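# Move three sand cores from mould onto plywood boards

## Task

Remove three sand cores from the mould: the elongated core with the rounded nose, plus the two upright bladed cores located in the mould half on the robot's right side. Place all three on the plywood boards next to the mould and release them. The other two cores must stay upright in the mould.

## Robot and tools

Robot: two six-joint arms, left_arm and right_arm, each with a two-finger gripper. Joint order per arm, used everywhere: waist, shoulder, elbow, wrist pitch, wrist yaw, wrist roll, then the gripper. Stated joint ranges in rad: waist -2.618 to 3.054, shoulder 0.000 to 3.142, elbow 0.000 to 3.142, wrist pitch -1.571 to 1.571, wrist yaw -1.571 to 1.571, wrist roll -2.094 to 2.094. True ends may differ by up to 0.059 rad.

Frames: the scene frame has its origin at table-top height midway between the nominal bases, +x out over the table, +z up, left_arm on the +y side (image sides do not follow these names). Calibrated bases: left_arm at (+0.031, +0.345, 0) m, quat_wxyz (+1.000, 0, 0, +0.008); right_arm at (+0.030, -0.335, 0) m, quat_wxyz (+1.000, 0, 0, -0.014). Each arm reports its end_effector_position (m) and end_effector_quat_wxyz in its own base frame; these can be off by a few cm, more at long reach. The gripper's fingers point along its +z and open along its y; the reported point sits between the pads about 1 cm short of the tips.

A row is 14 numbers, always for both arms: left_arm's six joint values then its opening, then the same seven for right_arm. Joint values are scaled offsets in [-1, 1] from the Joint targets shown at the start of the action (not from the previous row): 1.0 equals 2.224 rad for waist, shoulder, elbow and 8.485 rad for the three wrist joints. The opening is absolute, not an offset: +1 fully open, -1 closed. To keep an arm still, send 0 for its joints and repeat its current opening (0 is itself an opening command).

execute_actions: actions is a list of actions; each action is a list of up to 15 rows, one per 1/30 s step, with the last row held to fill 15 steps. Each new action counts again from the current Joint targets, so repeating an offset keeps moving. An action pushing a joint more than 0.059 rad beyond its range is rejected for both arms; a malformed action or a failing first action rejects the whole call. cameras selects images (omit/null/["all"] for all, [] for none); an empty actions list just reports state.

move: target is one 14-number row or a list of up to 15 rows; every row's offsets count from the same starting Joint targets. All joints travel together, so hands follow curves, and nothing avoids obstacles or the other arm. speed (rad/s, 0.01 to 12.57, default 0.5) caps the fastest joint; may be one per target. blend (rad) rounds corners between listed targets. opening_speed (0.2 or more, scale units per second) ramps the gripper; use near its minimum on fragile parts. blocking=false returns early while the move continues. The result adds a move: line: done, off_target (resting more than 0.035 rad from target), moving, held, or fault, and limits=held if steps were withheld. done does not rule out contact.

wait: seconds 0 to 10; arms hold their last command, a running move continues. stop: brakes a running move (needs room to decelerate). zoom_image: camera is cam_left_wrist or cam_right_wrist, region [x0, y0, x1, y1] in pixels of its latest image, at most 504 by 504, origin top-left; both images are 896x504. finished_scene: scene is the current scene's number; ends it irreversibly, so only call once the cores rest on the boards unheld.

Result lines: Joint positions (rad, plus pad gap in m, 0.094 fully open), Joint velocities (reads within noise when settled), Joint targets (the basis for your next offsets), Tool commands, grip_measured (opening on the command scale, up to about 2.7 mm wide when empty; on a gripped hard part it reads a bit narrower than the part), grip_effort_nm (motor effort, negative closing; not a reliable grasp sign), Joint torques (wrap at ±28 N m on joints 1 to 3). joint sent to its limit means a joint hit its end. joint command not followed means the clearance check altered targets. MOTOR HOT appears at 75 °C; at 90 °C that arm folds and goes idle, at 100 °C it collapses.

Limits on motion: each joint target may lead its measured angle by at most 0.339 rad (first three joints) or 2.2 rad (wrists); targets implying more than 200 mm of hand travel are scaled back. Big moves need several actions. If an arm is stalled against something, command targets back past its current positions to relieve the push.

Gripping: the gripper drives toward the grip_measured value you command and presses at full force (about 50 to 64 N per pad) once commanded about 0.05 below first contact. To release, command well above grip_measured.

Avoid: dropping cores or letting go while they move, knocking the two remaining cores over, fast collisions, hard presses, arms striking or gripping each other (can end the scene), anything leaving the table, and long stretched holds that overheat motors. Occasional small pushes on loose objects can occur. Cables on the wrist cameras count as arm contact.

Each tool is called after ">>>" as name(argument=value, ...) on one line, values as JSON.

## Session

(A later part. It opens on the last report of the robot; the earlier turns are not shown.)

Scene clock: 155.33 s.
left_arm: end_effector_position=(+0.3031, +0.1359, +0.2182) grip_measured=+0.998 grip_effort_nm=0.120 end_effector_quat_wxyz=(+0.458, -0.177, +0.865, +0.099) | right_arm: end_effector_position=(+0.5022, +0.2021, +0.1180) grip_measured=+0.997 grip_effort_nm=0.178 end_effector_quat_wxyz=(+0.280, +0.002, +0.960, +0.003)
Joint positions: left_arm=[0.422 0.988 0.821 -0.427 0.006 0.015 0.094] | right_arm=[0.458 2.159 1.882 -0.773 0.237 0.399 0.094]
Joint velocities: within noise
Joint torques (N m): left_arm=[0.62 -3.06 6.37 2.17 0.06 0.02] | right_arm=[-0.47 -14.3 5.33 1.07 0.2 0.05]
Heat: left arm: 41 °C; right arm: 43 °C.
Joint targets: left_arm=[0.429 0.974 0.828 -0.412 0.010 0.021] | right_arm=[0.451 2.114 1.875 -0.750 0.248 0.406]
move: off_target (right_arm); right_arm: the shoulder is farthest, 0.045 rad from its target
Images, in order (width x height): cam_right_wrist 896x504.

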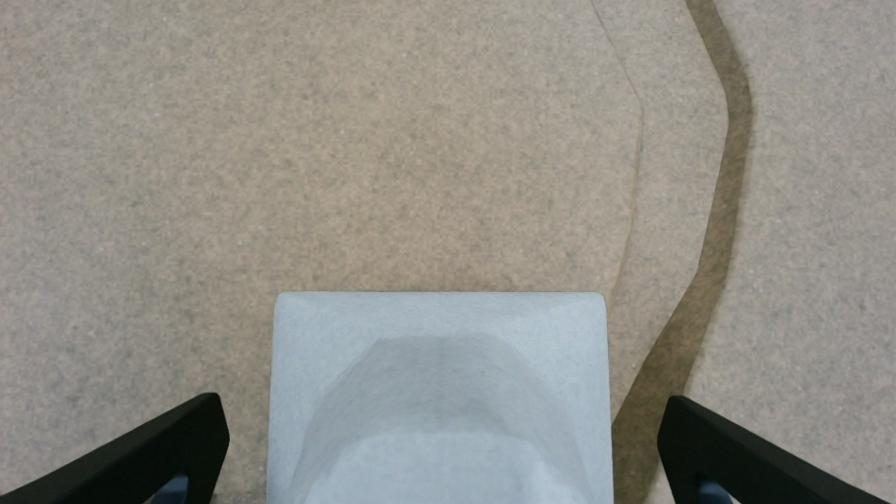

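>>> move(target=[[0,0,0,0,0,0,1,0,0,0,0,0,0,0.05],[0,0,0,0,0,0,1,0,0.0094,0.0735,-0.0202,0,0,0.05],[0,0,0,0,0,0,1,0,0.0297,0.1772,-0.0365,0,0,0.05]], speed=0.3, blend=[0,0.05,0], opening_speed=0.5, cameras=["cam_right_wrist"])

>>> move(target=[[0,0,0,0,0,0,1,-0.0455,-0.2419,-0.3053,0.015,-0.0134,-0.023,0.05],[0,0,0,0,0,0,1,-0.3826,-0.2419,-0.3053,0.015,-0.0572,-0.0926,0.05]], speed=0.6, blend=0.1)

Scene clock: 168.57 s.
left_arm: end_effector_position=(+0.3031, +0.1359, +0.2182) grip_measured=+0.998 grip_effort_nm=0.129 end_effector_quat_wxyz=(+0.458, -0.177, +0.865, +0.099) | right_arm: end_effector_position=(+0.4986, +0.2005, +0.1950) grip_measured=+0.159 grip_effort_nm=-1.004 end_effector_quat_wxyz=(+0.283, +0.002, +0.959, +0.005)
Joint positions: left_arm=[0.422 0.988 0.821 -0.427 0.006 0.015 0.094] | right_arm=[0.458 2.179 2.221 -1.085 0.235 0.399 0.054]
Joint velocities: within noise
Joint torques (N m): left_arm=[0.59 -3.06 6.26 2.17 0.07 0.02] | right_arm=[-0.68 -10.51 9.46 1.16 0.21 0.05]
Heat: left arm: 42 °C; right arm: 46 °C.
Joint targets: left_arm=[0.429 0.974 0.828 -0.412 0.010 0.021] | right_arm=[0.451 2.180 2.269 -1.060 0.249 0.406]
move: off_target (right_arm); right_arm: the elbow is farthest, 0.048 rad from its target
Images, in order (width x height): cam_right_wrist 896x504.

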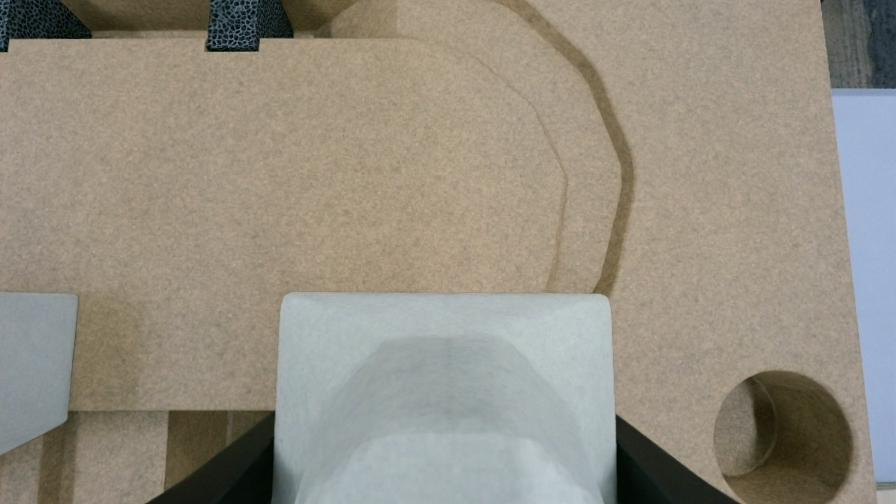

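Scene clock: 171.77 s.
left_arm: end_effector_position=(+0.3031, +0.1359, +0.2182) grip_measured=+0.998 grip_effort_nm=0.120 end_effector_quat_wxyz=(+0.458, -0.177, +0.865, +0.099) | right_arm: end_effector_position=(+0.3967, -0.1279, +0.1996) grip_measured=+0.159 grip_effort_nm=-1.009 end_effector_quat_wxyz=(+0.260, -0.009, +0.965, +0.005)
Joint positions: left_arm=[0.422 0.988 0.821 -0.427 0.006 0.015 0.094] | right_arm=[-0.405 1.69 1.589 -0.985 -0.213 -0.371 0.054]
Joint velocities: within noise
Joint torques (N m): left_arm=[0.64 -3.17 6.41 2.17 0.07 0] | right_arm=[0.39 -10.88 5.81 1.34 -0.3 -0.11]
Heat: left arm: 42 °C; right arm: 46 °C.
Joint targets: left_arm=[0.429 0.974 0.828 -0.412 0.010 0.021] | right_arm=[-0.401 1.642 1.590 -0.933 -0.237 -0.380]
move: off_target (right_arm); right_arm: the wrist pitch is farthest, 0.052 rad from its target

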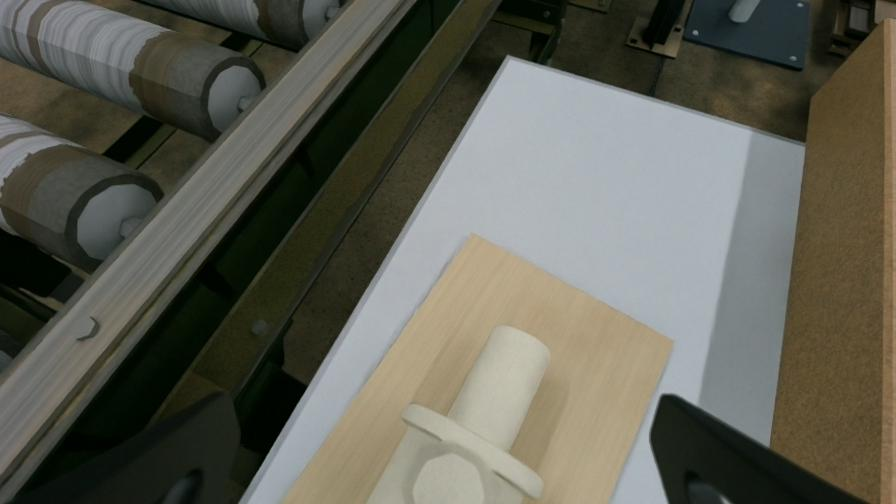

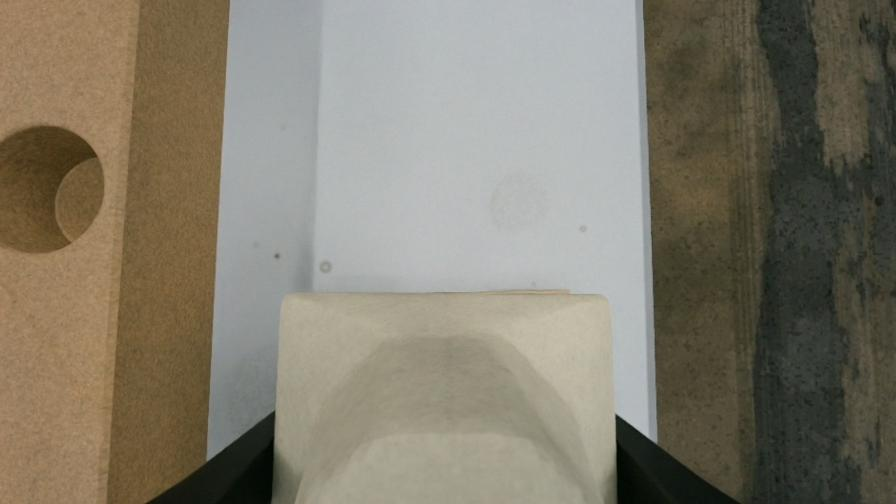

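>>> move(target=[0,0,0,0,0,0,1,-0.1911,0.0036,-0.3844,0.1536,-0.0999,-0.0189,0.05], speed=0.6, cameras=["cam_right_wrist"])

Scene clock: 192.03 s.
left_arm: end_effector_position=(+0.3031, +0.1359, +0.2182) grip_measured=+0.998 grip_effort_nm=0.120 end_effector_quat_wxyz=(+0.458, -0.177, +0.865, +0.099) | right_arm: end_effector_position=(+0.3647, -0.1653, +0.1182) grip_measured=+0.159 grip_effort_nm=-1.004 end_effector_quat_wxyz=(+0.578, -0.103, +0.802, +0.105)
Joint positions: left_arm=[0.422 0.988 0.821 -0.427 0.006 0.015 0.094] | right_arm=[-0.821 1.686 0.732 0.305 -1.034 -0.526 0.054]
Joint velocities: within noise
Joint torques (N m): left_arm=[0.59 -3.03 6.31 2.14 0.06 0.01] | right_arm=[-0.39 -9.09 5.14 1.71 -0.75 -0.19]
Heat: left arm: 42 °C; right arm: 47 °C.
Joint targets: left_arm=[0.429 0.974 0.828 -0.412 0.010 0.021] | right_arm=[-0.826 1.650 0.735 0.371 -1.085 -0.540]
move: off_target (right_arm); right_arm: the wrist pitch is farthest, 0.066 rad from its target
Images, in order (width x height): cam_right_wrist 896x504.

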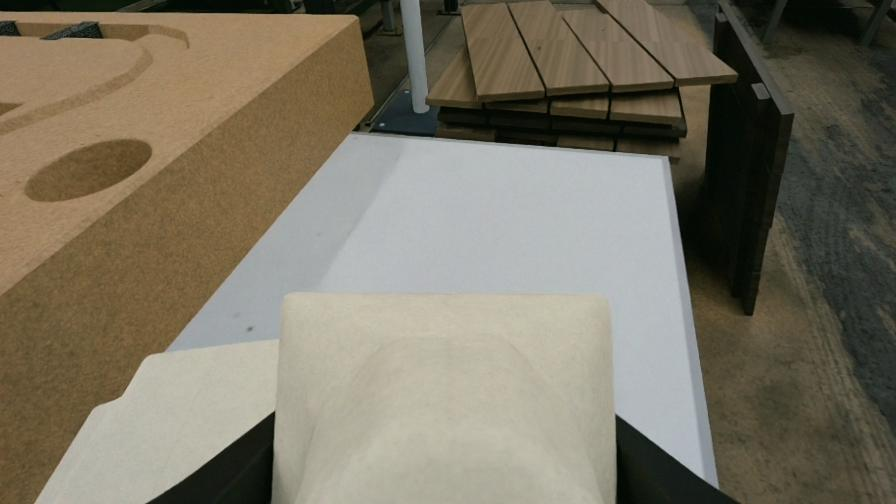

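>>> move(target=[0,0,0,0,0,0,1,0,0.029,-0.0145,0.0114,0,0,0.05], speed=0.2, cameras=["cam_right_wrist"])

Scene clock: 197.17 s.
left_arm: end_effector_position=(+0.3031, +0.1359, +0.2182) grip_measured=+0.998 grip_effort_nm=0.129 end_effector_quat_wxyz=(+0.458, -0.177, +0.865, +0.099) | right_arm: end_effector_position=(+0.3652, -0.1654, +0.1099) grip_measured=+0.159 grip_effort_nm=-0.999 end_effector_quat_wxyz=(+0.586, -0.112, +0.797, +0.095)
Joint positions: left_arm=[0.422 0.988 0.821 -0.427 0.006 0.015 0.094] | right_arm=[-0.821 1.718 0.701 0.401 -1.037 -0.527 0.054]
Joint velocities: within noise
Joint torques (N m): left_arm=[0.68 -3.1 6.3 2.14 0.06 0.02] | right_arm=[-0.42 -6.41 4.85 1.77 -0.72 -0.2]
Heat: left arm: 43 °C; right arm: 47 °C.
Joint targets: left_arm=[0.429 0.974 0.828 -0.412 0.010 0.021] | right_arm=[-0.826 1.715 0.703 0.467 -1.085 -0.540]
move: off_target (right_arm); right_arm: the wrist pitch is farthest, 0.067 rad from its target
Images, in order (width x height): cam_right_wrist 896x504.

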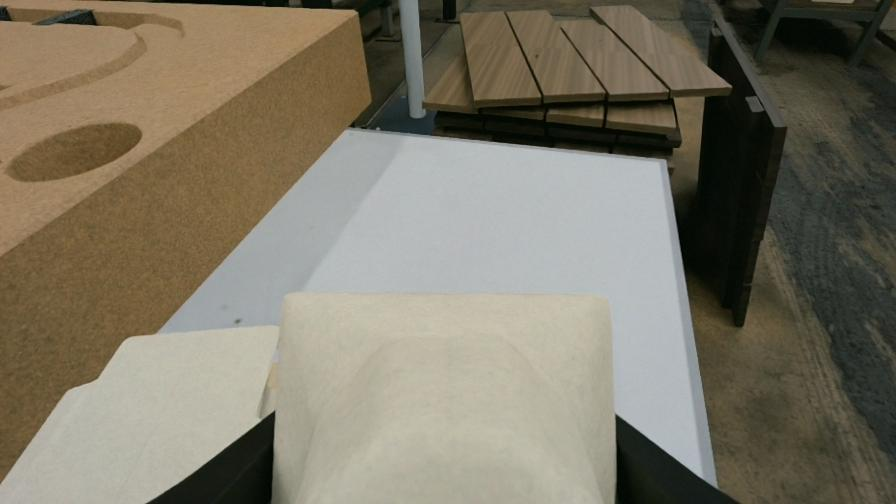

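>>> move(target=[0,0,0,0,0,0,1,0,0,0,0,0,0,0.187], opening_speed=0.25, cameras=["cam_right_wrist"])

Scene clock: 201.23 s.
left_arm: end_effector_position=(+0.3031, +0.1359, +0.2182) grip_measured=+0.998 grip_effort_nm=0.120 end_effector_quat_wxyz=(+0.458, -0.177, +0.865, +0.099) | right_arm: end_effector_position=(+0.3652, -0.1654, +0.1100) grip_measured=+0.186 grip_effort_nm=0.090 end_effector_quat_wxyz=(+0.587, -0.112, +0.796, +0.095)
Joint positions: left_arm=[0.422 0.988 0.821 -0.427 0.006 0.015 0.094] | right_arm=[-0.821 1.718 0.701 0.402 -1.037 -0.527 0.056]
Joint velocities: within noise
Joint torques (N m): left_arm=[0.57 -2.97 6.39 2.16 0.07 0.03] | right_arm=[-0.44 -6.41 4.83 1.75 -0.73 -0.19]
Heat: left arm: 43 °C; right arm: 45 °C.
Joint targets: left_arm=[0.429 0.974 0.828 -0.412 0.010 0.021] | right_arm=[-0.826 1.715 0.703 0.467 -1.084 -0.540]
move: off_target (right_arm); right_arm: the wrist pitch is farthest, 0.065 rad from its target
Images, in order (width x height): cam_right_wrist 896x504.

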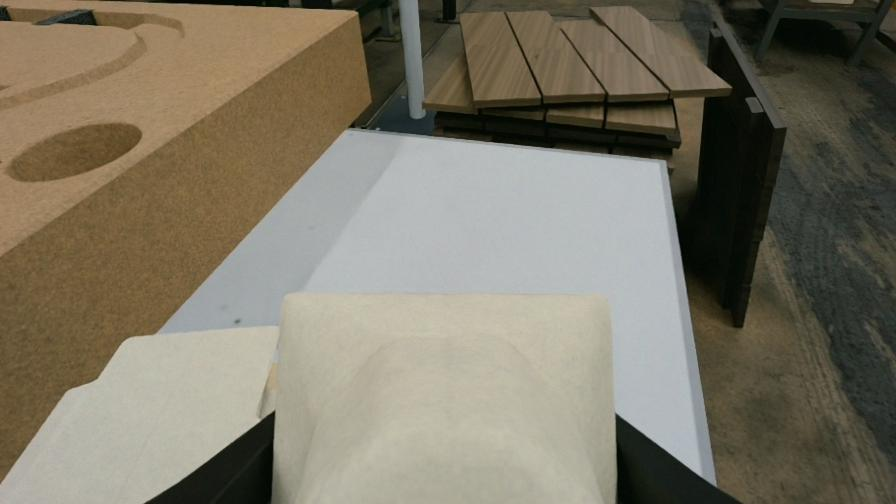

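>>> move(target=[0,0,0,0,0,0,1,-0.0057,0.0369,-0.0166,0.0128,-0.0012,-0.0017,0.187], speed=0.12, cameras=["cam_right_wrist"])

Scene clock: 206.53 s.
left_arm: end_effector_position=(+0.3031, +0.1359, +0.2182) grip_measured=+0.998 grip_effort_nm=0.125 end_effector_quat_wxyz=(+0.458, -0.177, +0.865, +0.099) | right_arm: end_effector_position=(+0.3625, -0.1664, +0.0864) grip_measured=+0.186 grip_effort_nm=0.090 end_effector_quat_wxyz=(+0.588, -0.115, +0.796, +0.093)
Joint positions: left_arm=[0.422 0.988 0.821 -0.427 0.006 0.015 0.094] | right_arm=[-0.83 1.798 0.665 0.51 -1.046 -0.541 0.056]
Joint velocities: within noise
Joint torques (N m): left_arm=[0.59 -3.04 6.26 2.2 0.07 0.03] | right_arm=[-0.7 -6.5 4.3 1.73 -0.72 -0.19]
Heat: left arm: 43 °C; right arm: 44 °C.
Joint targets: left_arm=[0.429 0.974 0.828 -0.412 0.010 0.021] | right_arm=[-0.838 1.797 0.666 0.576 -1.095 -0.555]
move: off_target (right_arm); right_arm: the wrist pitch is farthest, 0.065 rad from its target
Images, in order (width x height): cam_right_wrist 896x504.

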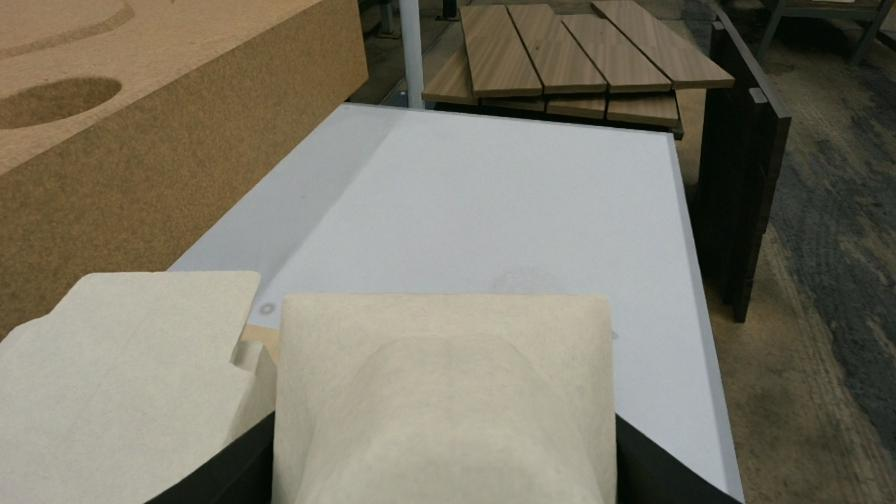

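>>> move(target=[0,0,0,0,0,0,1,-0.0057,0.0226,-0.0099,0.0071,-0.0012,-0.0017,0.187], speed=0.12, cameras=["cam_right_wrist"])

Scene clock: 212.70 s.
left_arm: end_effector_position=(+0.3031, +0.1359, +0.2182) grip_measured=+0.998 grip_effort_nm=0.125 end_effector_quat_wxyz=(+0.458, -0.177, +0.865, +0.099) | right_arm: end_effector_position=(+0.3599, -0.1671, +0.0790) grip_measured=+0.186 grip_effort_nm=0.085 end_effector_quat_wxyz=(+0.597, -0.126, +0.787, +0.090)
Joint positions: left_arm=[0.422 0.988 0.821 -0.427 0.006 0.015 0.094] | right_arm=[-0.844 1.841 0.648 0.587 -1.075 -0.556 0.056]
Joint velocities: within noise
Joint torques (N m): left_arm=[0.62 -3.03 6.32 2.19 0.08 0] | right_arm=[-0.64 -6.05 3.79 1.6 -0.55 -0.18]
Heat: left arm: 43 °C; right arm: 43 °C.
Joint targets: left_arm=[0.429 0.974 0.828 -0.412 0.010 0.021] | right_arm=[-0.851 1.847 0.644 0.636 -1.105 -0.569]
move: off_target (right_arm); right_arm: the wrist pitch is farthest, 0.049 rad from its target
Images, in order (width x height): cam_right_wrist 896x504.

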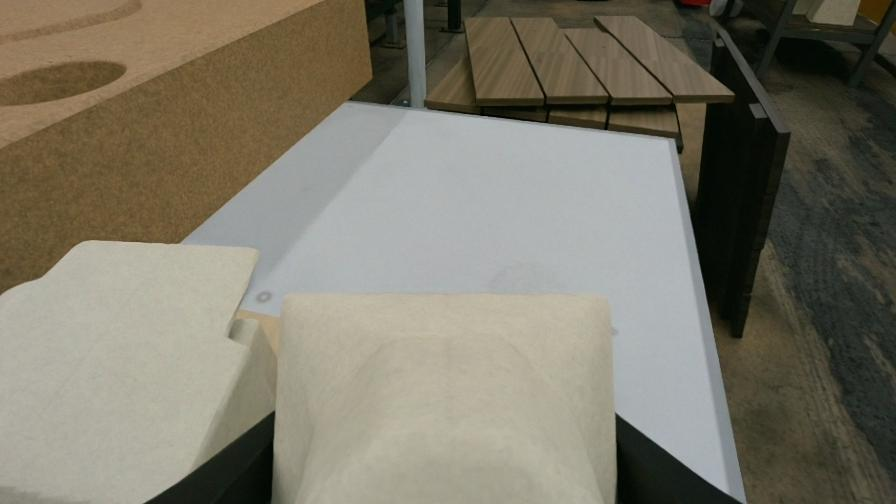

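>>> move(target=[0,0,0,0,0,0,1,-0.0103,0.0427,-0.0115,0.0114,-0.0022,-0.0033,0.19], speed=0.12, cameras=["cam_right_wrist"])

Scene clock: 216.13 s.
left_arm: end_effector_position=(+0.3031, +0.1359, +0.2182) grip_measured=+0.998 grip_effort_nm=0.125 end_effector_quat_wxyz=(+0.458, -0.177, +0.865, +0.099) | right_arm: end_effector_position=(+0.3578, -0.1675, +0.0734) grip_measured=+0.188 grip_effort_nm=0.139 end_effector_quat_wxyz=(+0.620, -0.157, +0.764, +0.084)
Joint positions: left_arm=[0.422 0.988 0.821 -0.427 0.006 0.015 0.094] | right_arm=[-0.864 1.92 0.635 0.736 -1.144 -0.577 0.056]
Joint velocities: within noise
Joint torques (N m): left_arm=[0.61 -3.08 6.32 2.15 0.07 0] | right_arm=[-0.88 -5.03 2.39 1.09 -0.07 -0.27]
Heat: left arm: 43 °C; right arm: 42 °C.
Joint targets: left_arm=[0.429 0.974 0.828 -0.412 0.010 0.021] | right_arm=[-0.874 1.942 0.618 0.733 -1.124 -0.597]
move: done
Images, in order (width x height): cam_right_wrist 896x504.

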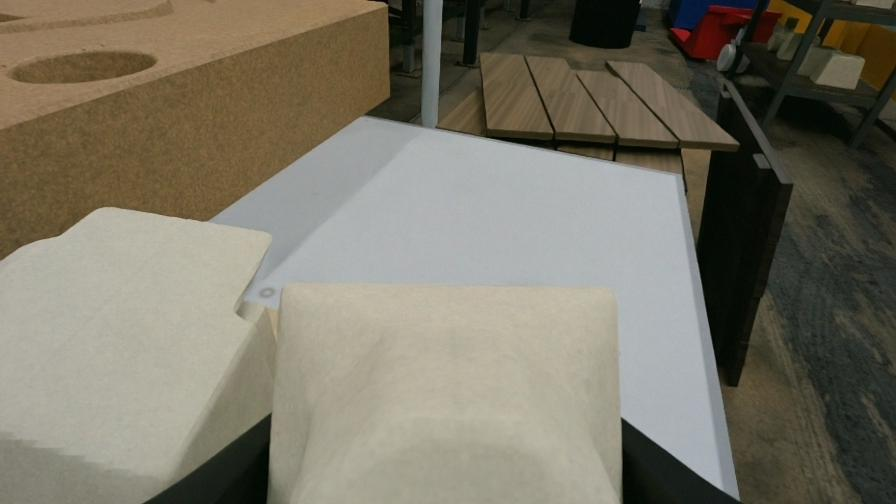

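>>> move(target=[0,0,0,0,0,0,1,0,0.012,0,0,0,0.007,0.197], speed=0.1, opening_speed=0.2, cameras=["cam_right_wrist"])

Scene clock: 220.07 s.
left_arm: end_effector_position=(+0.3031, +0.1359, +0.2182) grip_measured=+0.998 grip_effort_nm=0.125 end_effector_quat_wxyz=(+0.458, -0.177, +0.865, +0.099) | right_arm: end_effector_position=(+0.3572, -0.1683, +0.0685) grip_measured=+0.195 grip_effort_nm=0.149 end_effector_quat_wxyz=(+0.619, -0.140, +0.766, +0.098)
Joint positions: left_arm=[0.422 0.988 0.821 -0.427 0.006 0.015 0.094] | right_arm=[-0.868 1.943 0.633 0.759 -1.149 -0.534 0.056]
Joint velocities: within noise
Joint torques (N m): left_arm=[0.62 -3.1 6.34 2.16 0.06 0.02] | right_arm=[-0.54 -4.79 2.4 0.88 -0.01 -0.08]
Heat: left arm: 43 °C; right arm: 42 °C.
Joint targets: left_arm=[0.429 0.974 0.828 -0.412 0.010 0.021] | right_arm=[-0.874 1.969 0.618 0.733 -1.123 -0.538]
move: done
Images, in order (width x height): cam_right_wrist 896x504.

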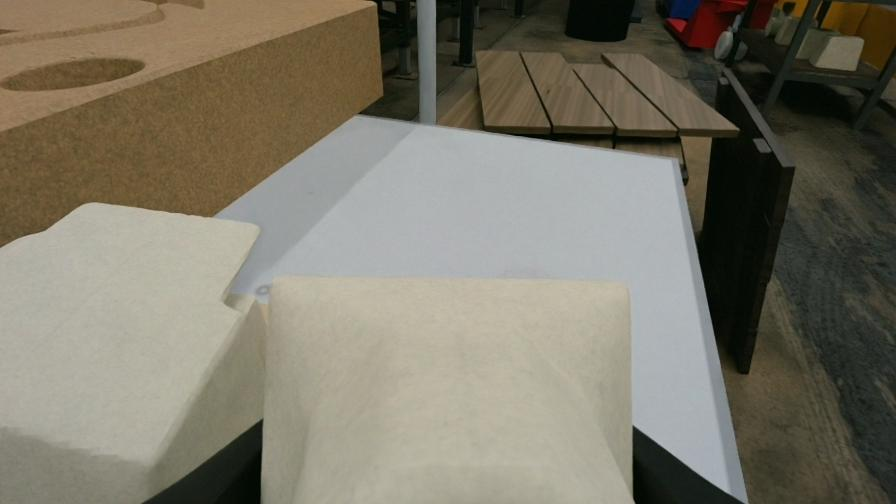

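>>> move(target=[0,0,0,0,0,0,1,0,0.022,0,0.004,0,0,0.197], speed=0.12, cameras=["cam_right_wrist"])

Scene clock: 222.23 s.
left_arm: end_effector_position=(+0.3031, +0.1359, +0.2182) grip_measured=+0.998 grip_effort_nm=0.125 end_effector_quat_wxyz=(+0.458, -0.177, +0.865, +0.099) | right_arm: end_effector_position=(+0.3575, -0.1679, +0.0659) grip_measured=+0.195 grip_effort_nm=0.120 end_effector_quat_wxyz=(+0.627, -0.149, +0.758, +0.099)
Joint positions: left_arm=[0.422 0.988 0.821 -0.427 0.006 0.015 0.094] | right_arm=[-0.871 1.98 0.633 0.824 -1.173 -0.527 0.056]
Joint velocities: within noise
Joint torques (N m): left_arm=[0.66 -3 6.3 2.15 0.08 0] | right_arm=[-0.27 -4.08 2.24 0.61 0.23 -0.16]
Heat: left arm: 43 °C; right arm: 41 °C.
Joint targets: left_arm=[0.429 0.974 0.828 -0.412 0.010 0.021] | right_arm=[-0.874 2.017 0.618 0.767 -1.124 -0.538]
move: off_target (right_arm); right_arm: the wrist pitch is farthest, 0.057 rad from its target
Images, in order (width x height): cam_right_wrist 896x504.

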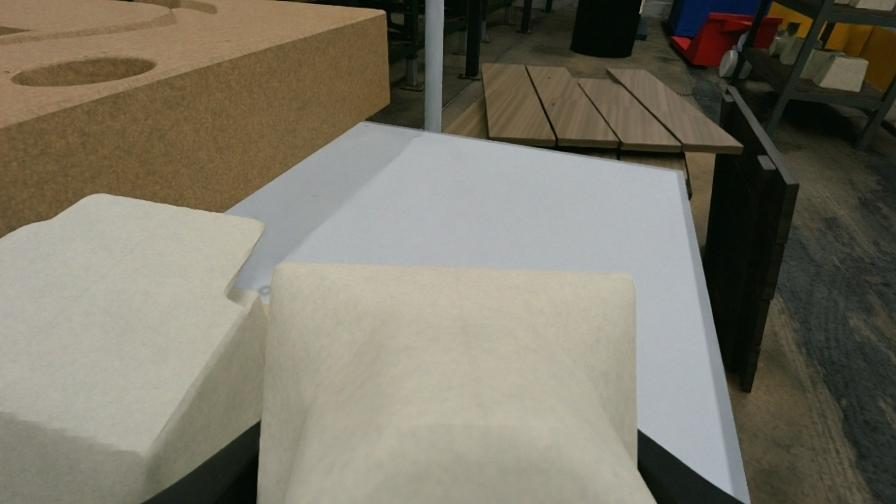

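>>> move(target=[0,0,0,0,0,0,1,-0.002,0.02,0,0.003,-0.004,0.004,0.205], speed=0.12, opening_speed=0.2, cameras=["cam_right_wrist"])

Scene clock: 225.40 s.
left_arm: end_effector_position=(+0.3031, +0.1359, +0.2182) grip_measured=+0.998 grip_effort_nm=0.129 end_effector_quat_wxyz=(+0.458, -0.177, +0.865, +0.099) | right_arm: end_effector_position=(+0.3562, -0.1695, +0.0601) grip_measured=+0.203 grip_effort_nm=0.110 end_effector_quat_wxyz=(+0.631, -0.141, +0.755, +0.108)
Joint positions: left_arm=[0.422 0.988 0.821 -0.427 0.006 0.015 0.094] | right_arm=[-0.88 2.019 0.633 0.876 -1.19 -0.493 0.057]
Joint velocities: within noise
Joint torques (N m): left_arm=[0.62 -3.02 6.27 2.17 0.08 0] | right_arm=[0.12 -3.81 2.03 0.36 0.08 -0.11]
Heat: left arm: 43 °C; right arm: 40 °C.
Joint targets: left_arm=[0.429 0.974 0.828 -0.412 0.010 0.021] | right_arm=[-0.878 2.062 0.618 0.792 -1.157 -0.504]
move: off_target (right_arm); right_arm: the wrist pitch is farthest, 0.084 rad from its target
Images, in order (width x height): cam_right_wrist 896x504.

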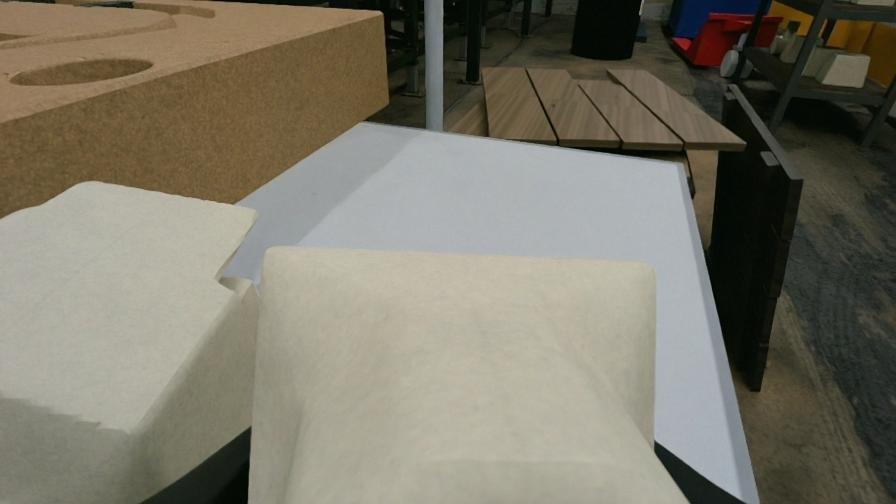

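>>> move(target=[0,0,0,0,0,0,1,0,0.027,0,0.006,-0.003,0.004,0.205], speed=0.12, cameras=["cam_right_wrist"])

Scene clock: 227.90 s.
left_arm: end_effector_position=(+0.3031, +0.1359, +0.2182) grip_measured=+0.998 grip_effort_nm=0.129 end_effector_quat_wxyz=(+0.458, -0.177, +0.865, +0.099) | right_arm: end_effector_position=(+0.3562, -0.1694, +0.0591) grip_measured=+0.204 grip_effort_nm=0.081 end_effector_quat_wxyz=(+0.642, -0.148, +0.743, +0.118)
Joint positions: left_arm=[0.422 0.988 0.821 -0.427 0.006 0.015 0.094] | right_arm=[-0.887 2.067 0.641 0.962 -1.232 -0.455 0.057]
Joint velocities: within noise
Joint torques (N m): left_arm=[0.61 -2.96 6.3 2.16 0.1 0] | right_arm=[0.73 -2.95 1.33 0.02 0.25 -0.23]
Heat: left arm: 43 °C; right arm: 40 °C.
Joint targets: left_arm=[0.429 0.974 0.828 -0.412 0.010 0.021] | right_arm=[-0.878 2.122 0.619 0.843 -1.183 -0.470]
move: off_target (right_arm); right_arm: the wrist pitch is farthest, 0.119 rad from its target
Images, in order (width x height): cam_right_wrist 896x504.

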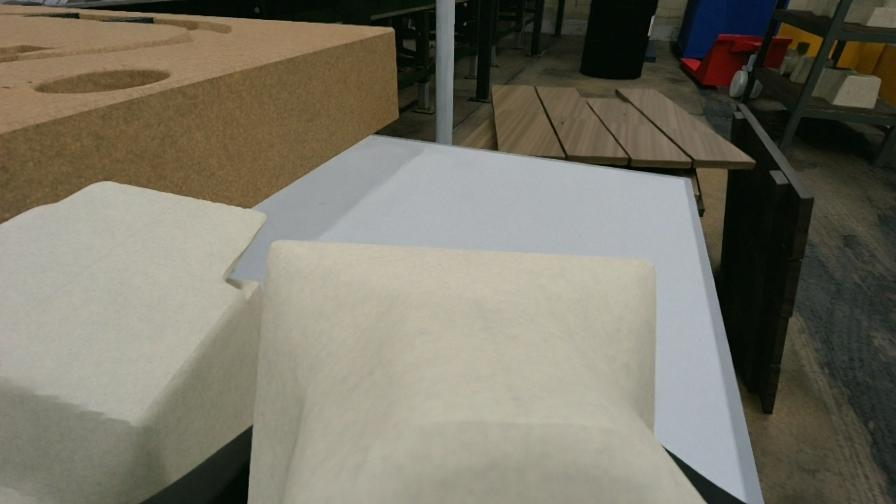

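>>> move(target=[0,0,0,0,0,0,1,0,0,0,-0.004,0,0.0,0.215], speed=0.12, opening_speed=0.2, cameras=["cam_right_wrist"])

Scene clock: 231.50 s.
left_arm: end_effector_position=(+0.3031, +0.1359, +0.2182) grip_measured=+0.998 grip_effort_nm=0.120 end_effector_quat_wxyz=(+0.458, -0.177, +0.865, +0.099) | right_arm: end_effector_position=(+0.3560, -0.1700, +0.0561) grip_measured=+0.214 grip_effort_nm=0.090 end_effector_quat_wxyz=(+0.640, -0.143, +0.746, +0.119)
Joint positions: left_arm=[0.422 0.988 0.821 -0.427 0.006 0.015 0.094] | right_arm=[-0.887 2.074 0.641 0.96 -1.226 -0.454 0.057]
Joint velocities: within noise
Joint torques (N m): left_arm=[0.59 -3.07 6.39 2.15 0.07 0.03] | right_arm=[0.77 -3.52 1.31 -0.27 0.19 -0.21]
Heat: left arm: 43 °C; right arm: 39 °C.
Joint targets: left_arm=[0.429 0.974 0.828 -0.412 0.010 0.021] | right_arm=[-0.878 2.122 0.619 0.809 -1.183 -0.470]
move: off_target (right_arm); right_arm: the wrist pitch is farthest, 0.151 rad from its target
Images, in order (width x height): cam_right_wrist 896x504.

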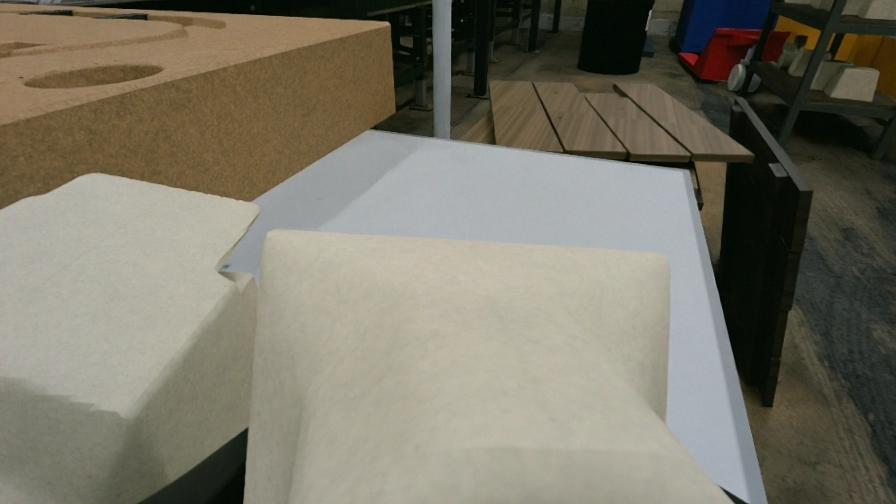

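>>> execute_actions(actions=[])

Scene clock: 241.67 s.
left_arm: end_effector_position=(+0.3031, +0.1359, +0.2182) grip_measured=+0.998 grip_effort_nm=0.129 end_effector_quat_wxyz=(+0.458, -0.177, +0.865, +0.099) | right_arm: end_effector_position=(+0.3560, -0.1700, +0.0560) grip_measured=+0.214 grip_effort_nm=0.095 end_effector_quat_wxyz=(+0.639, -0.143, +0.746, +0.119)
Joint positions: left_arm=[0.422 0.988 0.821 -0.427 0.006 0.015 0.094] | right_arm=[-0.887 2.074 0.641 0.96 -1.226 -0.454 0.057]
Joint velocities: within noise
Joint torques (N m): left_arm=[0.55 -3.03 6.37 2.18 0.06 0.01] | right_arm=[0.77 -3.52 1.31 -0.27 0.19 -0.22]
Heat: left arm: 44 °C; right arm: 38 °C.
Joint targets: left_arm=[0.429 0.974 0.828 -0.412 0.010 0.021] | right_arm=[-0.878 2.122 0.619 0.809 -1.183 -0.470]
Tool commands: left_gripper/opening=+1.0 right_gripper/opening=+0.215

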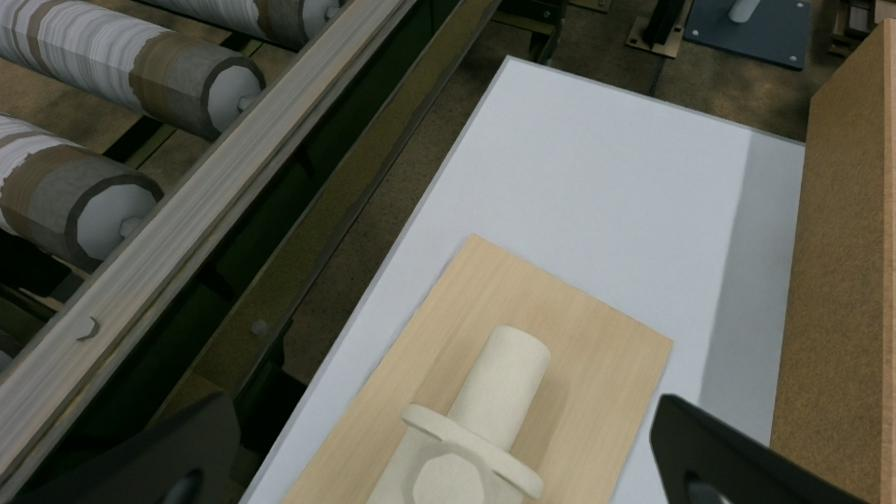

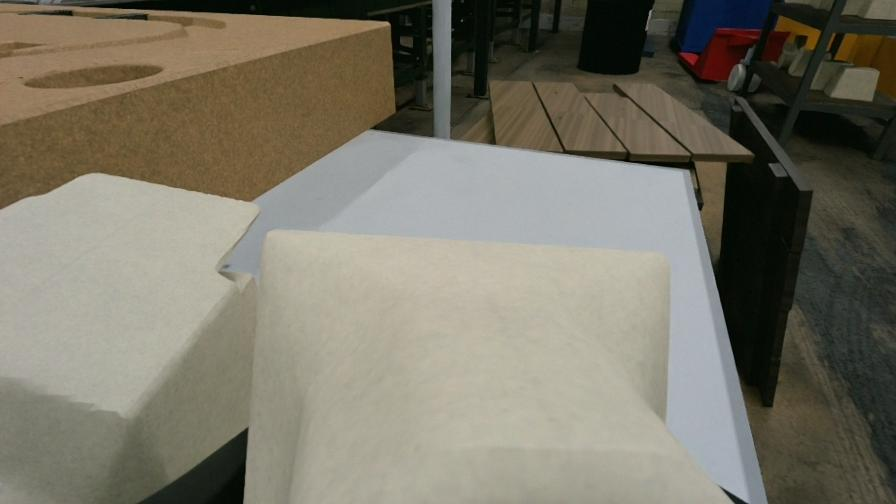

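>>> move(target=[[0,0,0,0,0,0,1,0,0.01,0,0,0,0,0.222],[0,0,0,0,0,0,1,0,0.018,0,0,0,0,0.228]], speed=0.12, opening_speed=0.2, cameras=["cam_right_wrist"])

Scene clock: 246.17 s.
left_arm: end_effector_position=(+0.3031, +0.1359, +0.2182) grip_measured=+0.998 grip_effort_nm=0.120 end_effector_quat_wxyz=(+0.458, -0.177, +0.865, +0.099) | right_arm: end_effector_position=(+0.3550, -0.1710, +0.0494) grip_measured=+0.227 grip_effort_nm=0.061 end_effector_quat_wxyz=(+0.636, -0.134, +0.748, +0.131)
Joint positions: left_arm=[0.422 0.988 0.821 -0.427 0.006 0.015 0.094] | right_arm=[-0.893 2.1 0.651 0.955 -1.237 -0.445 0.058]
Joint velocities: within noise
Joint torques (N m): left_arm=[0.62 -3.04 6.3 2.17 0.08 0.02] | right_arm=[1.29 -2.58 0.51 -0.23 0.29 -0.32]
Heat: left arm: 44 °C; right arm: 38 °C.
Joint targets: left_arm=[0.429 0.974 0.828 -0.412 0.010 0.021] | right_arm=[-0.878 2.162 0.618 0.809 -1.183 -0.470]
move: off_target (right_arm); target 2's new numbers were sent with right_arm's wrist pitch 0.146 rad from that target; right_arm: the wrist pitch is farthest, 0.146 rad from its target
Images, in order (width x height): cam_right_wrist 896x504.

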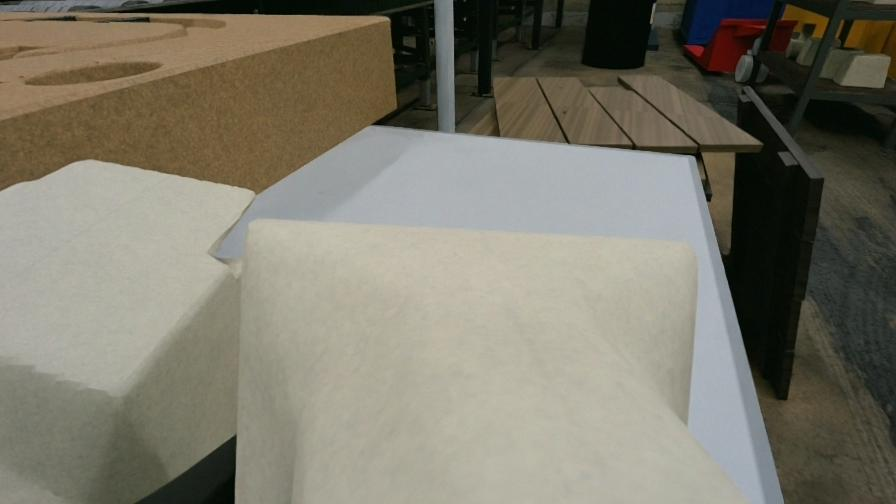

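>>> move(target=[[0,0,0,0,0,0,1,0,0.008,0,0,0,0,0.236],[0,0,0,0,0,0,1,0,0.016,0,0,0,0,0.245]], speed=0.12, opening_speed=0.2, cameras=["cam_right_wrist"])

Scene clock: 250.13 s.
left_arm: end_effector_position=(+0.3031, +0.1359, +0.2182) grip_measured=+0.998 grip_effort_nm=0.129 end_effector_quat_wxyz=(+0.458, -0.177, +0.865, +0.099) | right_arm: end_effector_position=(+0.3539, -0.1702, +0.0457) grip_measured=+0.244 grip_effort_nm=0.056 end_effector_quat_wxyz=(+0.638, -0.134, +0.745, +0.140)
Joint positions: left_arm=[0.422 0.988 0.821 -0.427 0.006 0.015 0.094] | right_arm=[-0.897 2.126 0.656 0.976 -1.257 -0.436 0.058]
Joint velocities: within noise
Joint torques (N m): left_arm=[0.61 -3.08 6.32 2.18 0.07 0.01] | right_arm=[1.66 -1.94 0.05 -0.44 0.48 -0.42]
Heat: left arm: 44 °C; right arm: 37 °C.
Joint targets: left_arm=[0.429 0.974 0.828 -0.412 0.010 0.021] | right_arm=[-0.878 2.198 0.618 0.809 -1.183 -0.470]
move: off_target (right_arm); target 2's new numbers were sent with right_arm's wrist pitch 0.166 rad from that target; right_arm: the wrist pitch is farthest, 0.167 rad from its target
Images, in order (width x height): cam_right_wrist 896x504.

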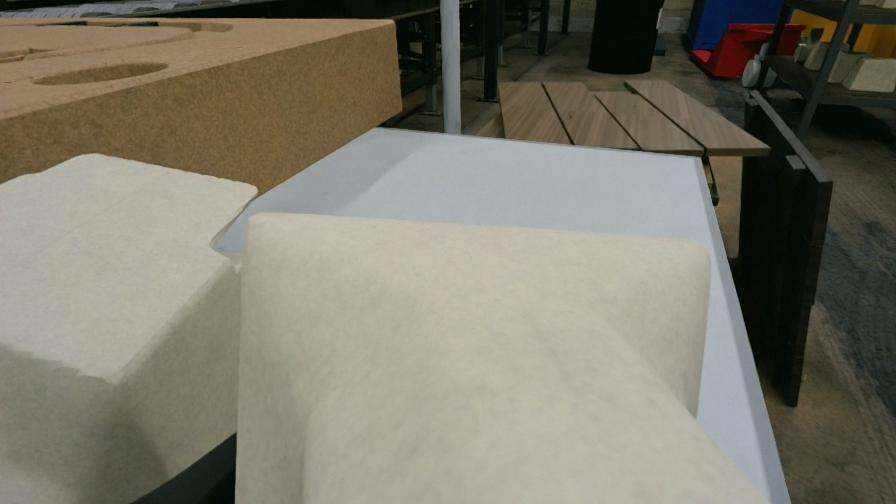

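>>> move(target=[[0,0,0,0,0,0,1,0,0.0,0,0,0,-0.004,0.256],[0,0,0.006,0,0,0,1,0,0.006,0,0,0,-0.004,0.268]], speed=0.12, opening_speed=0.2, cameras=["cam_right_wrist"])

Scene clock: 255.50 s.
left_arm: end_effector_position=(+0.3031, +0.1359, +0.2182) grip_measured=+0.998 grip_effort_nm=0.120 end_effector_quat_wxyz=(+0.458, -0.177, +0.865, +0.099) | right_arm: end_effector_position=(+0.3533, -0.1705, +0.0436) grip_measured=+0.267 grip_effort_nm=0.071 end_effector_quat_wxyz=(+0.640, -0.143, +0.743, +0.133)
Joint positions: left_arm=[0.422 0.988 0.821 -0.427 0.006 0.015 0.094] | right_arm=[-0.9 2.137 0.656 0.988 -1.26 -0.458 0.06]
Joint velocities: within noise
Joint torques (N m): left_arm=[0.59 -3.11 7.49 2.19 0.05 0.01] | right_arm=[1.85 -1.77 0.01 -0.55 0.51 -0.55]
Heat: left arm: 44 °C; right arm: 37 °C.
Joint targets: left_arm=[0.429 0.974 0.841 -0.412 0.010 0.021] | right_arm=[-0.878 2.211 0.618 0.809 -1.183 -0.504]
move: off_target (right_arm); target 2's new numbers were sent with right_arm's wrist pitch 0.179 rad from that target; right_arm: the wrist pitch is farthest, 0.179 rad from its target
Images, in order (width x height): cam_right_wrist 896x504.

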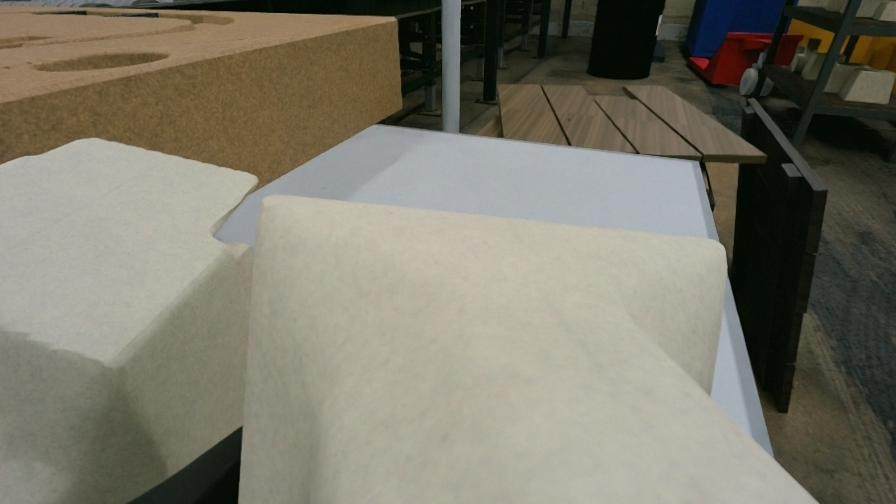

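>>> move(target=[0,0,-0.006,0,0,0,1,0,0,0,0,0,0,0.32], speed=0.12, opening_speed=0.2, cameras=["cam_right_wrist"])

>>> move(target=[0,0,0,0,0,0,1,0,0,0,0,0,0,0.38], speed=0.12, opening_speed=0.2, cameras=["cam_right_wrist"])

Scene clock: 259.37 s.
left_arm: end_effector_position=(+0.3031, +0.1359, +0.2182) grip_measured=+0.998 grip_effort_nm=0.125 end_effector_quat_wxyz=(+0.458, -0.177, +0.865, +0.099) | right_arm: end_effector_position=(+0.3523, -0.1703, +0.0358) grip_measured=+0.317 grip_effort_nm=0.188 end_effector_quat_wxyz=(+0.635, -0.138, +0.749, +0.133)
Joint positions: left_arm=[0.422 0.988 0.821 -0.427 0.006 0.015 0.094] | right_arm=[-0.9 2.152 0.654 0.975 -1.247 -0.477 0.062]
Joint velocities: within noise
Joint torques (N m): left_arm=[0.61 -2.97 6.32 2.18 0.04 0] | right_arm=[1.83 -2.91 0.03 -0.44 0.38 -0.35]
Heat: left arm: 44 °C; right arm: 37 °C.
Joint targets: left_arm=[0.429 0.974 0.828 -0.412 0.010 0.021] | right_arm=[-0.878 2.211 0.618 0.809 -1.183 -0.504]
move: off_target (right_arm); right_arm: the wrist pitch is farthest, 0.166 rad from its target
Images, in order (width x height): cam_right_wrist 896x504.

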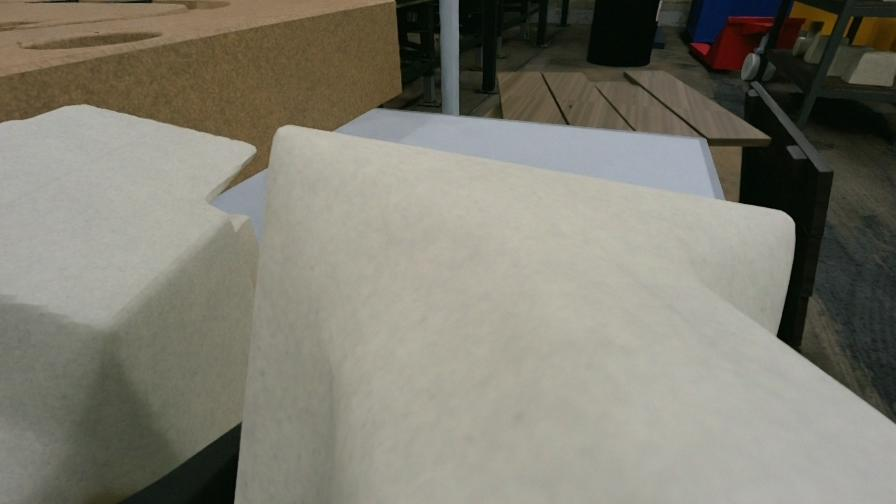

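Scene clock: 259.87 s.
left_arm: end_effector_position=(+0.3031, +0.1359, +0.2182) grip_measured=+0.998 grip_effort_nm=0.120 end_effector_quat_wxyz=(+0.458, -0.177, +0.865, +0.099) | right_arm: end_effector_position=(+0.3522, -0.1688, +0.0360) grip_measured=+0.377 grip_effort_nm=0.198 end_effector_quat_wxyz=(+0.635, -0.141, +0.747, +0.135)
Joint positions: left_arm=[0.422 0.988 0.821 -0.427 0.006 0.015 0.094] | right_arm=[-0.898 2.152 0.654 0.973 -1.253 -0.482 0.065]
Joint velocities: within noise
Joint torques (N m): left_arm=[0.69 -3.07 6.34 2.16 0.05 0.01] | right_arm=[1.7 -2.89 0.01 -0.42 0.43 -0.3]
Heat: left arm: 44 °C; right arm: 37 °C.
Joint targets: left_arm=[0.429 0.974 0.828 -0.412 0.010 0.021] | right_arm=[-0.878 2.211 0.618 0.809 -1.183 -0.504]
move: off_target (right_arm); right_arm: the wrist pitch is farthest, 0.164 rad from its target
Images, in order (width x height): cam_right_wrist 896x504.

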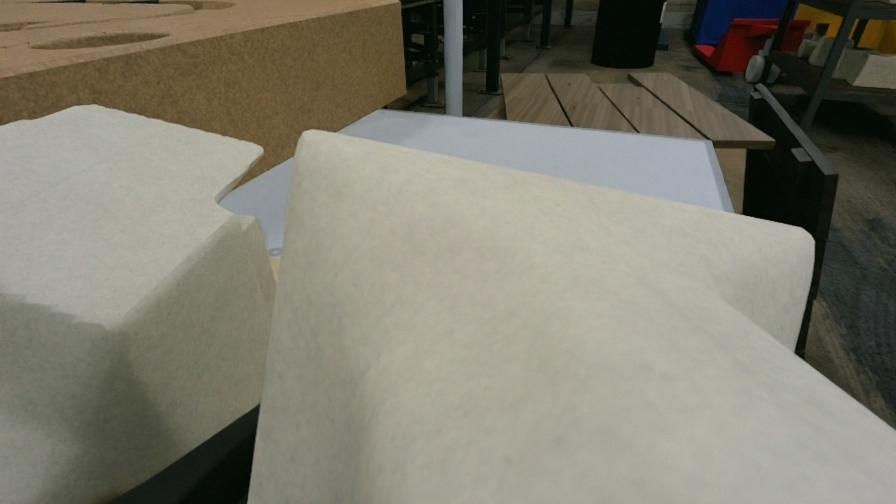

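>>> move(target=[[0,0,0.172,0,0,0,1,0,0,0,0,0,0,0.38],[-0.728,0.0148,0.172,0.0014,0,0,1,0,0,0,0,0,0,0.38]], speed=1.0, blend=0.2)

Scene clock: 274.13 s.
left_arm: end_effector_position=(+0.1314, -0.3242, +0.3902) grip_measured=+0.998 grip_effort_nm=0.115 end_effector_quat_wxyz=(+0.518, +0.444, +0.644, -0.347) | right_arm: end_effector_position=(+0.3522, -0.1688, +0.0360) grip_measured=+0.377 grip_effort_nm=0.203 end_effector_quat_wxyz=(+0.635, -0.141, +0.747, +0.135)
Joint positions: left_arm=[-1.183 1.002 1.189 -0.411 0.011 0.015 0.094] | right_arm=[-0.898 2.152 0.654 0.973 -1.253 -0.482 0.065]
Joint velocities: within noise
Joint torques (N m): left_arm=[-0.43 -1.42 7.32 2.34 0.03 0] | right_arm=[1.72 -2.91 0.03 -0.41 0.43 -0.29]
Heat: left arm: 44 °C; right arm: 36 °C.
Joint targets: left_arm=[-1.190 1.007 1.210 -0.400 0.010 0.020] | right_arm=[-0.878 2.211 0.618 0.809 -1.183 -0.504]
move: off_target (right_arm); blend cut to 0.1913 rad at target 1; right_arm: the wrist pitch is farthest, 0.164 rad from its target

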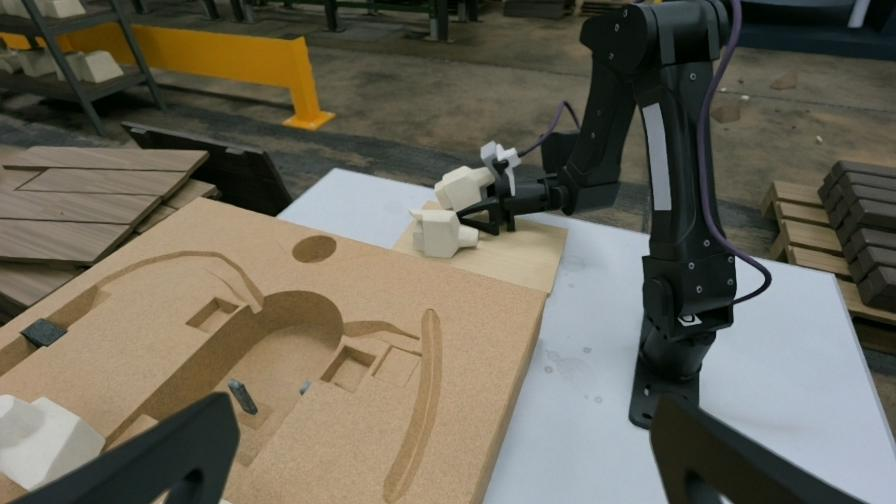

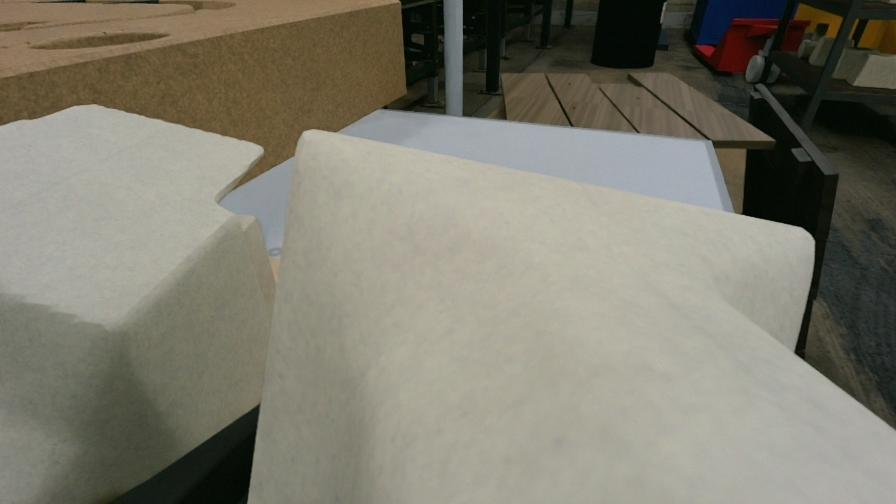

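>>> zoom_image(camera="cam_left_wrist", region=[370, 110, 590, 290])

Scaled by 2.291.

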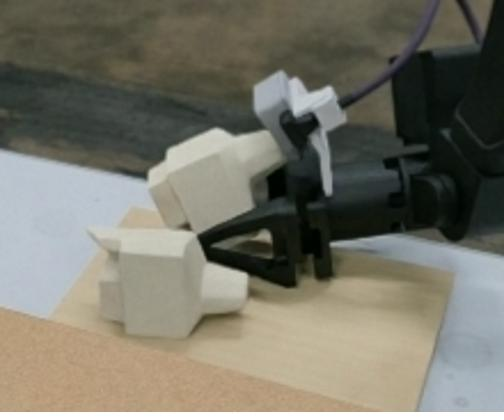

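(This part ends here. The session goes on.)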